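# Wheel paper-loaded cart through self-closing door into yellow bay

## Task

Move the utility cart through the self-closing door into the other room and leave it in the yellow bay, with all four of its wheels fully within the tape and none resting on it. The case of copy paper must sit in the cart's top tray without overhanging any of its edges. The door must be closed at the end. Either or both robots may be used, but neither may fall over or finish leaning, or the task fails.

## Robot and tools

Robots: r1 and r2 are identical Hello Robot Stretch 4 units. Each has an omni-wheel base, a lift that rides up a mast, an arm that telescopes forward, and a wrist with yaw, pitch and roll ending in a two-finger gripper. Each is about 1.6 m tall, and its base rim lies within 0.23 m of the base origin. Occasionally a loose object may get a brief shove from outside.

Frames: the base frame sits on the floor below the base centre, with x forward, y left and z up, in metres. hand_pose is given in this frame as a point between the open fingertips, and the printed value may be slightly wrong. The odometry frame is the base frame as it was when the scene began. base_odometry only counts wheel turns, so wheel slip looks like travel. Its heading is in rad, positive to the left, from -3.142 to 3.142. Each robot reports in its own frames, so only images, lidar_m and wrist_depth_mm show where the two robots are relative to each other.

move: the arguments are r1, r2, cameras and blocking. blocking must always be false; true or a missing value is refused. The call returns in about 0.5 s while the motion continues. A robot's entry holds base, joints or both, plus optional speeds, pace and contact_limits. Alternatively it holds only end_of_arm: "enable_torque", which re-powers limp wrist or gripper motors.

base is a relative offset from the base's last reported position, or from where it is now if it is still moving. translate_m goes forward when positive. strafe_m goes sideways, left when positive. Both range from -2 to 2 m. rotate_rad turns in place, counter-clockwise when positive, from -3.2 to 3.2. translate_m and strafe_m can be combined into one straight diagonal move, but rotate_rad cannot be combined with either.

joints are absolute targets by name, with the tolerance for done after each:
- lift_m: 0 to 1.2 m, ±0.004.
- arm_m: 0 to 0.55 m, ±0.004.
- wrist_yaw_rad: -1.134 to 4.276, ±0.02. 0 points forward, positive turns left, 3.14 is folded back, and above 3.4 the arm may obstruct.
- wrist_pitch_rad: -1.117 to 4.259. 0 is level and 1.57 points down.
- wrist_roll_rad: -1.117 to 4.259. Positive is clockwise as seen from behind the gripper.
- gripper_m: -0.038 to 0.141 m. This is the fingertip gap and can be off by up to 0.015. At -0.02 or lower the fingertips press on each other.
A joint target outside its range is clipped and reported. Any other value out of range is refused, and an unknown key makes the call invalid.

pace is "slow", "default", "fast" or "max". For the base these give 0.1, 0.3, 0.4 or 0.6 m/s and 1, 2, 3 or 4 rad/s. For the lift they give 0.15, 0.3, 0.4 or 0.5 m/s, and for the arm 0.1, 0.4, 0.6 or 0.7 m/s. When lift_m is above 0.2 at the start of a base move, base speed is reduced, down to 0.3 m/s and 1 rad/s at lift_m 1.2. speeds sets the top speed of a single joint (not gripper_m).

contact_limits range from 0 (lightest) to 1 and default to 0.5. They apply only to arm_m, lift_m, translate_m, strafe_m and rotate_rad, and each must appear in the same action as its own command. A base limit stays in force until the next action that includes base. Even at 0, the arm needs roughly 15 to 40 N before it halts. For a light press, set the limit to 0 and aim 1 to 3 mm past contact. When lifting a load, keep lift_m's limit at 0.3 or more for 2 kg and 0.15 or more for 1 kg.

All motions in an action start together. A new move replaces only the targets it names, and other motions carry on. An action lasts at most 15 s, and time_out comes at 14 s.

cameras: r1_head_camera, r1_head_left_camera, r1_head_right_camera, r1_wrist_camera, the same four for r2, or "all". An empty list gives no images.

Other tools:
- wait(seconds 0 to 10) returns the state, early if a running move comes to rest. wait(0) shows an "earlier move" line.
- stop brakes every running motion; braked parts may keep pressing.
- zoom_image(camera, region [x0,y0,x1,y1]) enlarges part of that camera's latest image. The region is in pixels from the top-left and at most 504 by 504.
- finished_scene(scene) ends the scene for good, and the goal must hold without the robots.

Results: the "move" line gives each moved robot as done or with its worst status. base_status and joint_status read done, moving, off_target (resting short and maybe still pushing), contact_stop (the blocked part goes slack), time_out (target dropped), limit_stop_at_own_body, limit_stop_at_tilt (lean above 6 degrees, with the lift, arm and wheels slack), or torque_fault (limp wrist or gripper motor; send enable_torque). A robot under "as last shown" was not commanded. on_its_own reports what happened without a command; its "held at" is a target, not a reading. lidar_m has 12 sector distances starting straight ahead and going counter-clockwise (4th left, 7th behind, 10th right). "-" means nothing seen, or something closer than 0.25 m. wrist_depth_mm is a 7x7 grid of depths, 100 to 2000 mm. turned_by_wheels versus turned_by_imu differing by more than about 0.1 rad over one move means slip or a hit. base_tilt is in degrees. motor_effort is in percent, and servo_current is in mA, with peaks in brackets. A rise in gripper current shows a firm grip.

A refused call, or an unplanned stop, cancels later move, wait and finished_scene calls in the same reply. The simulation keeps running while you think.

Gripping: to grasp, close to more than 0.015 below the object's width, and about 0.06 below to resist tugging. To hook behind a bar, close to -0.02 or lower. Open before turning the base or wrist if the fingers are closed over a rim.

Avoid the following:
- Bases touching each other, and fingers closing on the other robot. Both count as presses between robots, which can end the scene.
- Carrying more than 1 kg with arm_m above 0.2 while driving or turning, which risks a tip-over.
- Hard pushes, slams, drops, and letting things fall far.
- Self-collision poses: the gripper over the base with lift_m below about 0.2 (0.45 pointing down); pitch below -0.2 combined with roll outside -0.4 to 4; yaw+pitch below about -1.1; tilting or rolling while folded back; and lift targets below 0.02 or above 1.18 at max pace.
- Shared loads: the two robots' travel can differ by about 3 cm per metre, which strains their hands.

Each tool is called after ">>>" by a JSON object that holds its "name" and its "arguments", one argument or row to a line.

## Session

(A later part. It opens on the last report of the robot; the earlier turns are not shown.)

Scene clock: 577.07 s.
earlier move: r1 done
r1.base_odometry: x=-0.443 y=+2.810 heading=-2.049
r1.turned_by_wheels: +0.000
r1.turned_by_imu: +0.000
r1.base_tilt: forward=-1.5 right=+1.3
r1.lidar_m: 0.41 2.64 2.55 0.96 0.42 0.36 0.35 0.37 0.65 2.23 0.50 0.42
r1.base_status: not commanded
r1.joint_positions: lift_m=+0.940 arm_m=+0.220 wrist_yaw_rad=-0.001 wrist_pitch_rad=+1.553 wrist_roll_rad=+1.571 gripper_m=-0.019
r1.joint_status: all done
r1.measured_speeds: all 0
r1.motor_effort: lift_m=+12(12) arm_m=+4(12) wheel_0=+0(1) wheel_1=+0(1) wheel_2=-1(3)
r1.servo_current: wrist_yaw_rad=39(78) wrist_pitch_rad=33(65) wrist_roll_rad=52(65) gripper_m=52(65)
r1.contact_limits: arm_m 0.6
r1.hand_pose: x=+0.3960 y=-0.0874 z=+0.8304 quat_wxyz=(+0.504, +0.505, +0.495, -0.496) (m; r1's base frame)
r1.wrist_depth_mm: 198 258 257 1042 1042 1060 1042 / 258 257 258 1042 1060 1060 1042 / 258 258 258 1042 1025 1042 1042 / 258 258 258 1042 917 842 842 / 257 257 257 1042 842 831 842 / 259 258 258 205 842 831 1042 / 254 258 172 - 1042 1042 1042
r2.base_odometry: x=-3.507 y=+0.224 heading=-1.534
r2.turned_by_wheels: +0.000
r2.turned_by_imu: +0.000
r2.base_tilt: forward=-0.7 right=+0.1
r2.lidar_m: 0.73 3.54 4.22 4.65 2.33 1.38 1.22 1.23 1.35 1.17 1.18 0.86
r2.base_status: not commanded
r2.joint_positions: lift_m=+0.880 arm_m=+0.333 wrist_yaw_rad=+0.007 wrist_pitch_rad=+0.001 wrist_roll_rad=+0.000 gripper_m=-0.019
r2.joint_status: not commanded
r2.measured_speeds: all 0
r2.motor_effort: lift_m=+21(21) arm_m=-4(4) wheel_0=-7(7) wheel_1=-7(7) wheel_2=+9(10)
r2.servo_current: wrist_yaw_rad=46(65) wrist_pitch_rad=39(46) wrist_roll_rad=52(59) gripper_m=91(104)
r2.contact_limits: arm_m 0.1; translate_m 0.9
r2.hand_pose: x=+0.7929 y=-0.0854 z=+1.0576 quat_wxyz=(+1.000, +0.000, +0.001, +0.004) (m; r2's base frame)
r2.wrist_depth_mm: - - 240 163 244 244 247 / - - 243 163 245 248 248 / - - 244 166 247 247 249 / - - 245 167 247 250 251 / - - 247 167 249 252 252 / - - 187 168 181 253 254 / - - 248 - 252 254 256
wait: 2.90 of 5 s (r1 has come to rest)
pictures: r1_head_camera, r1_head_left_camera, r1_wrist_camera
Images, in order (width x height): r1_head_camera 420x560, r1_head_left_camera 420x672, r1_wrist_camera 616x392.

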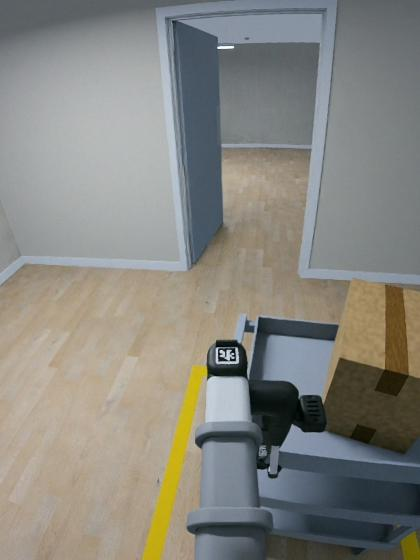

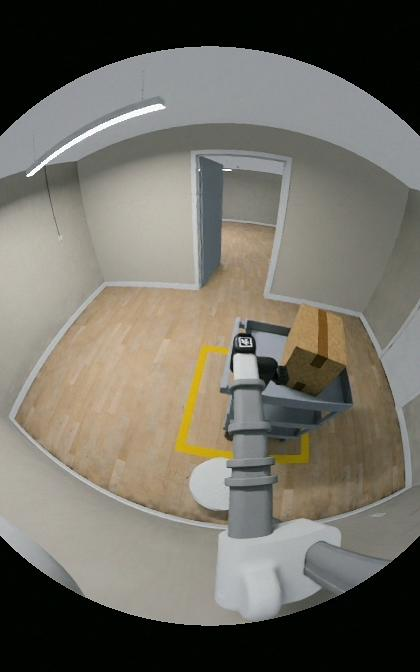

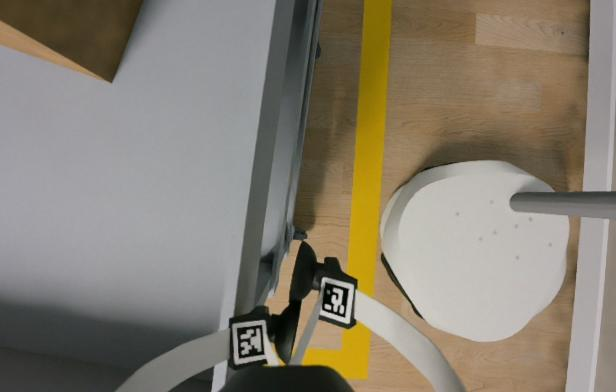

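>>> {"name": "move", "arguments": {
  "r1": {"joints":{"arm_m":0.02}},
  "r2": {"joints":{"gripper_m":0.1}},
  "blocking": false
}}

>>> {"name": "wait", "arguments": {
  "seconds": 2,
  "cameras": ["r1_wrist_camera","r1_head_camera","r1_head_left_camera","r1_head_right_camera"]
}}

Scene clock: 582.40 s.
move: r1 moving; r2 moving
r1.base_odometry: x=-0.443 y=+2.810 heading=-2.049
r1.turned_by_wheels: +0.000
r1.turned_by_imu: +0.000
r1.base_tilt: forward=-1.6 right=+1.3
r1.lidar_m: 0.40 2.64 2.56 0.97 0.44 0.34 0.34 0.39 0.63 2.21 0.50 0.40
r1.base_status: not commanded
r1.joint_positions: lift_m=+0.940 arm_m=+0.169 wrist_yaw_rad=-0.001 wrist_pitch_rad=+1.552 wrist_roll_rad=+1.571 gripper_m=-0.019
r1.joint_status: arm_m moving
r1.measured_speeds: translate_m=+0.000 strafe_m=+0.000 rotate_rad=+0.000 lift_m=+0.000 arm_m=-0.195 wrist_yaw_rad=+0.000 wrist_pitch_rad=+0.000 wrist_roll_rad=+0.000
r1.motor_effort: lift_m=+12(12) arm_m=-5(7) wheel_0=+0(1) wheel_1=+0(1) wheel_2=-1(1)
r1.servo_current: wrist_yaw_rad=65(65) wrist_pitch_rad=39(52) wrist_roll_rad=46(65) gripper_m=52(59)
r1.hand_pose: x=+0.3455 y=-0.0874 z=+0.8304 quat_wxyz=(+0.504, +0.505, +0.495, -0.496) (m; r1's base frame)
r1.wrist_depth_mm: 229 258 258 1025 1042 1042 1042 / 259 258 - 1078 1042 1060 1060 / 258 258 - 1042 1060 1042 1042 / 259 259 - 1042 866 842 1008 / 258 259 488 1060 831 831 831 / 259 258 345 205 842 831 1060 / 257 259 172 - 1078 1042 1042
r2.base_odometry: x=-3.507 y=+0.224 heading=-1.534
r2.turned_by_wheels: +0.000
r2.turned_by_imu: +0.001
r2.base_tilt: forward=-0.6 right=+0.1
r2.lidar_m: 0.72 3.52 4.19 4.65 2.35 1.40 1.21 1.24 1.34 1.18 1.19 0.84
r2.base_status: not commanded
r2.joint_positions: lift_m=+0.880 arm_m=+0.333 wrist_yaw_rad=+0.007 wrist_pitch_rad=+0.001 wrist_roll_rad=+0.000 gripper_m=+0.005
r2.joint_status: gripper_m moving
r2.measured_speeds: translate_m=+0.000 strafe_m=+0.000 rotate_rad=+0.000 lift_m=+0.000 arm_m=+0.000 wrist_yaw_rad=-0.003 wrist_pitch_rad=+0.000 wrist_roll_rad=+0.000
r2.motor_effort: lift_m=+21(21) arm_m=-4(4) wheel_0=-7(7) wheel_1=-7(7) wheel_2=+9(10)
r2.servo_current: wrist_yaw_rad=59(65) wrist_pitch_rad=39(46) wrist_roll_rad=52(65) gripper_m=91(104)
r2.contact_limits: arm_m 0.1; translate_m 0.9
r2.hand_pose: x=+0.7929 y=-0.0855 z=+1.0576 quat_wxyz=(+1.000, +0.000, +0.001, +0.003) (m; r2's base frame)
r2.wrist_depth_mm: - - 245 166 248 249 250 / - - 247 170 248 251 251 / - - 248 171 249 251 252 / - - 250 172 251 253 254 / - - 251 172 253 254 256 / - - 188 176 184 256 257 / - - 254 - 256 256 259
pictures: none

Scene clock: 583.60 s.
earlier move: r1 done; r2 moving
r1.base_odometry: x=-0.443 y=+2.810 heading=-2.049
r1.turned_by_wheels: +0.000
r1.turned_by_imu: +0.000
r1.base_tilt: forward=-1.6 right=+1.3
r1.lidar_m: 0.40 2.66 2.55 0.95 0.45 0.35 0.34 0.39 0.62 2.21 0.50 0.40
r1.base_status: not commanded
r1.joint_positions: lift_m=+0.940 arm_m=+0.020 wrist_yaw_rad=-0.001 wrist_pitch_rad=+1.552 wrist_roll_rad=+1.571 gripper_m=-0.019
r1.joint_status: all done
r1.measured_speeds: all 0
r1.motor_effort: lift_m=+12(12) arm_m=-4(7) wheel_0=+0(1) wheel_1=+0(1) wheel_2=-1(1)
r1.servo_current: wrist_yaw_rad=59(65) wrist_pitch_rad=46(52) wrist_roll_rad=33(65) gripper_m=59(65)
r1.hand_pose: x=+0.1963 y=-0.0874 z=+0.8304 quat_wxyz=(+0.504, +0.505, +0.495, -0.496) (m; r1's base frame)
r1.wrist_depth_mm: - - 1060 1042 1060 1042 - / - - 1060 1060 1060 1042 - / - - 1042 1025 1060 1060 - / - - 1060 1060 842 1025 - / - - 1060 831 842 831 - / 415 1042 1042 206 842 1042 - / 1060 1060 172 1025 1060 1025 -
r2.base_odometry: x=-3.507 y=+0.224 heading=-1.534
r2.turned_by_wheels: +0.000
r2.turned_by_imu: +0.000
r2.base_tilt: forward=-0.7 right=+0.0
r2.lidar_m: 1.01 3.54 4.19 4.63 2.29 1.38 1.22 1.23 1.34 1.18 1.17 1.07
r2.base_status: not commanded
r2.joint_positions: lift_m=+0.880 arm_m=+0.333 wrist_yaw_rad=+0.003 wrist_pitch_rad=+0.001 wrist_roll_rad=+0.000 gripper_m=+0.100
r2.joint_status: gripper_m moving
r2.measured_speeds: all 0
r2.motor_effort: lift_m=+21(21) arm_m=-4(4) wheel_0=-3(7) wheel_1=-4(7) wheel_2=+7(10)
r2.servo_current: wrist_yaw_rad=46(65) wrist_pitch_rad=46(46) wrist_roll_rad=52(65) gripper_m=65(137)
r2.contact_limits: arm_m 0.1; translate_m 0.9
r2.hand_pose: x=+0.7926 y=-0.0866 z=+1.0576 quat_wxyz=(+1.000, +0.000, +0.001, +0.001) (m; r2's base frame)
r2.wrist_depth_mm: - - - 415 - - - / - - - 418 - - - / - - - 418 - - - / - - - 418 - - - / - - - 508 - - - / - - 193 424 185 - - / - - - - - - -
wait: 1.20 of 2 s (r1 has come to rest)
pictures: r1_head_camera, r1_head_left_camera, r1_head_right_camera, r1_wrist_camera
Images, in order (width x height): r1_head_camera 420x560, r1_head_left_camera 420x672, r1_head_right_camera 420x672, r1_wrist_camera 616x392.

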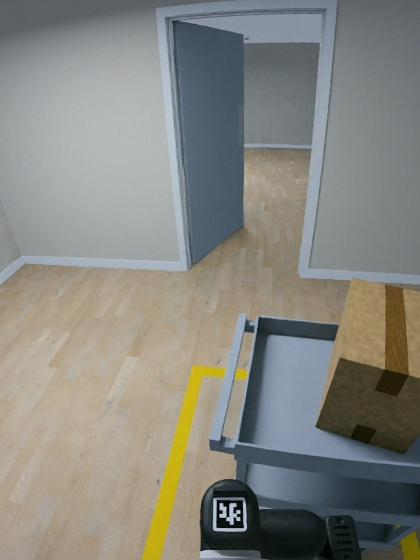

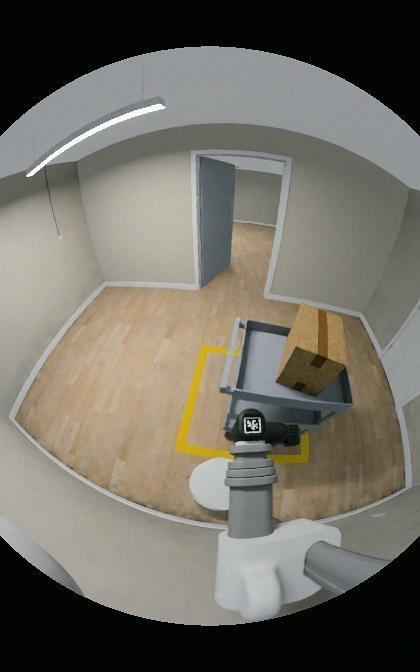

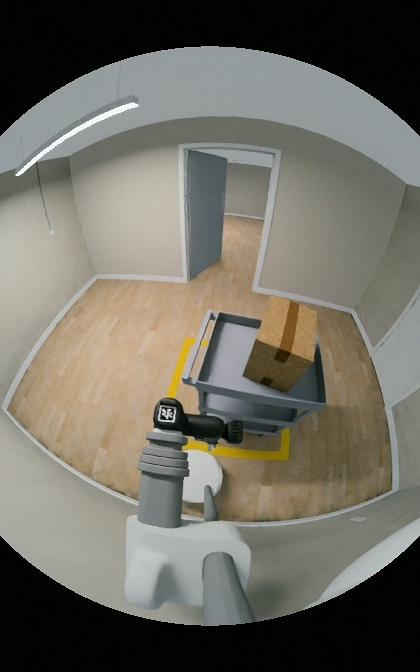

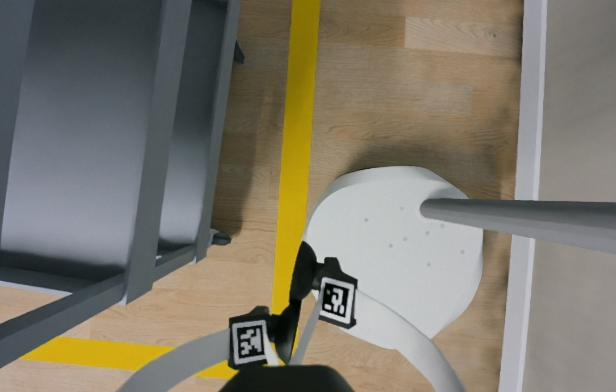

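>>> {"name": "zoom_image", "arguments": {
  "camera": "r1_head_right_camera",
  "region": [180, 360, 340, 480]
}}

>>> {"name": "zoom_image", "arguments": {
  "camera": "r1_head_camera",
  "region": [220, 420, 420, 560]
}}

Scaled by 3.150 from the camera's 420x672 image, which has a finer 600x960 frame.

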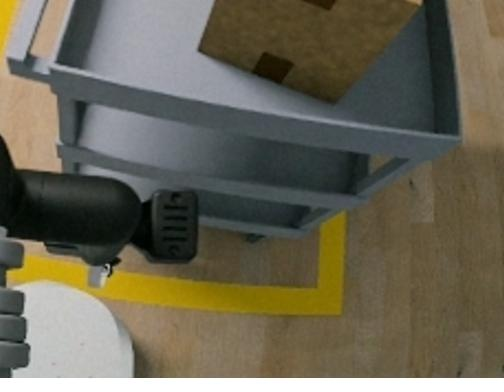

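Scaled by 2.520 from the camera's 420x560 image, which has a finer 600x800 frame.

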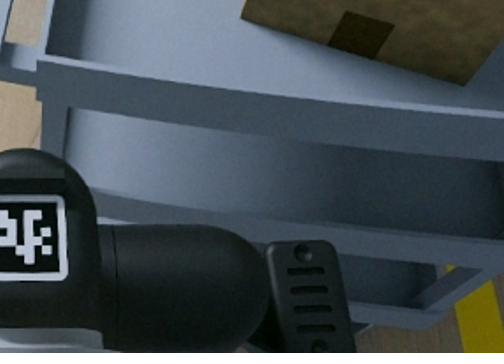

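>>> {"name": "wait", "arguments": {
  "seconds": 3,
  "cameras": ["r1_head_camera"]
}}

Scene clock: 596.03 s.
earlier move: r2 done
r1.base_odometry: x=-0.443 y=+2.810 heading=-2.049
r1.turned_by_wheels: +0.000
r1.turned_by_imu: +0.000
r1.base_tilt: forward=-1.6 right=+1.3
r1.lidar_m: 0.40 2.64 2.54 0.95 0.45 0.33 0.35 0.38 0.63 2.20 0.52 0.41
r1.base_status: not commanded
r1.joint_positions: lift_m=+0.940 arm_m=+0.020 wrist_yaw_rad=-0.001 wrist_pitch_rad=+1.552 wrist_roll_rad=+1.571 gripper_m=-0.019
r1.joint_status: all done
r1.measured_speeds: all 0
r1.motor_effort: lift_m=+12(12) arm_m=-4(7) wheel_0=+0(1) wheel_1=+0(1) wheel_2=-1(1)
r1.servo_current: wrist_yaw_rad=46(65) wrist_pitch_rad=46(52) wrist_roll_rad=46(65) gripper_m=52(65)
r1.hand_pose: x=+0.1963 y=-0.0874 z=+0.8304 quat_wxyz=(+0.504, +0.505, +0.495, -0.496) (m; r1's base frame)
r1.wrist_depth_mm: - - 1042 1042 1042 1042 - / - - 1060 1060 1042 1042 - / - - 1042 1042 1042 1025 - / - - 1060 1042 820 1025 - / - - 1042 831 842 831 - / 413 1060 1060 205 842 1060 - / 1060 1078 173 1025 1042 1008 -
r2.base_odometry: x=-3.507 y=+0.224 heading=-1.534
r2.turned_by_wheels: +0.000
r2.turned_by_imu: +0.001
r2.base_tilt: forward=-0.7 right=+0.1
r2.lidar_m: 2.58 3.54 4.22 4.63 2.33 1.41 1.23 1.24 1.31 1.16 1.19 1.40
r2.base_status: not commanded
r2.joint_positions: lift_m=+0.880 arm_m=+0.333 wrist_yaw_rad=+0.003 wrist_pitch_rad=+0.001 wrist_roll_rad=+0.000 gripper_m=+0.100
r2.joint_status: all done
r2.measured_speeds: all 0
r2.motor_effort: lift_m=+21(21) arm_m=-4(4) wheel_0=-3(7) wheel_1=-4(7) wheel_2=+7(10)
r2.servo_current: wrist_yaw_rad=46(65) wrist_pitch_rad=39(46) wrist_roll_rad=52(65) gripper_m=46(137)
r2.contact_limits: arm_m 0.1; translate_m 0.9
r2.hand_pose: x=+0.7926 y=-0.0866 z=+1.0576 quat_wxyz=(+1.000, +0.000, +0.001, +0.001) (m; r2's base frame)
r2.wrist_depth_mm: - - - - - - - / - - - - - - - / - - - - - - - / - - - - - - - / - - - - - - - / - - 195 - 195 - - / - - - - - - -
wait: 0.00 of 3 s (r2 has come to rest)
pictures: r1_head_camera
Images, in order (width x height): r1_head_camera 420x560.

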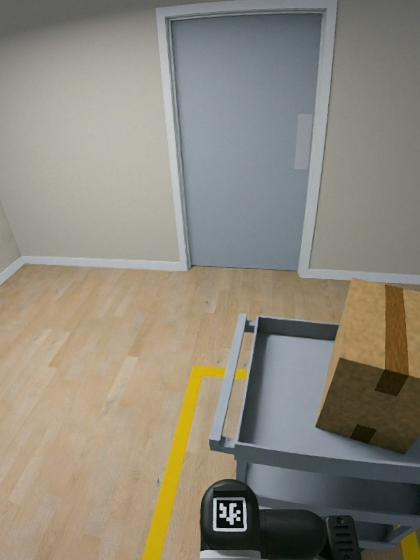

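>>> {"name": "finished_scene", "arguments": {
  "scene": 2
}}

The scene is finished: the task was done.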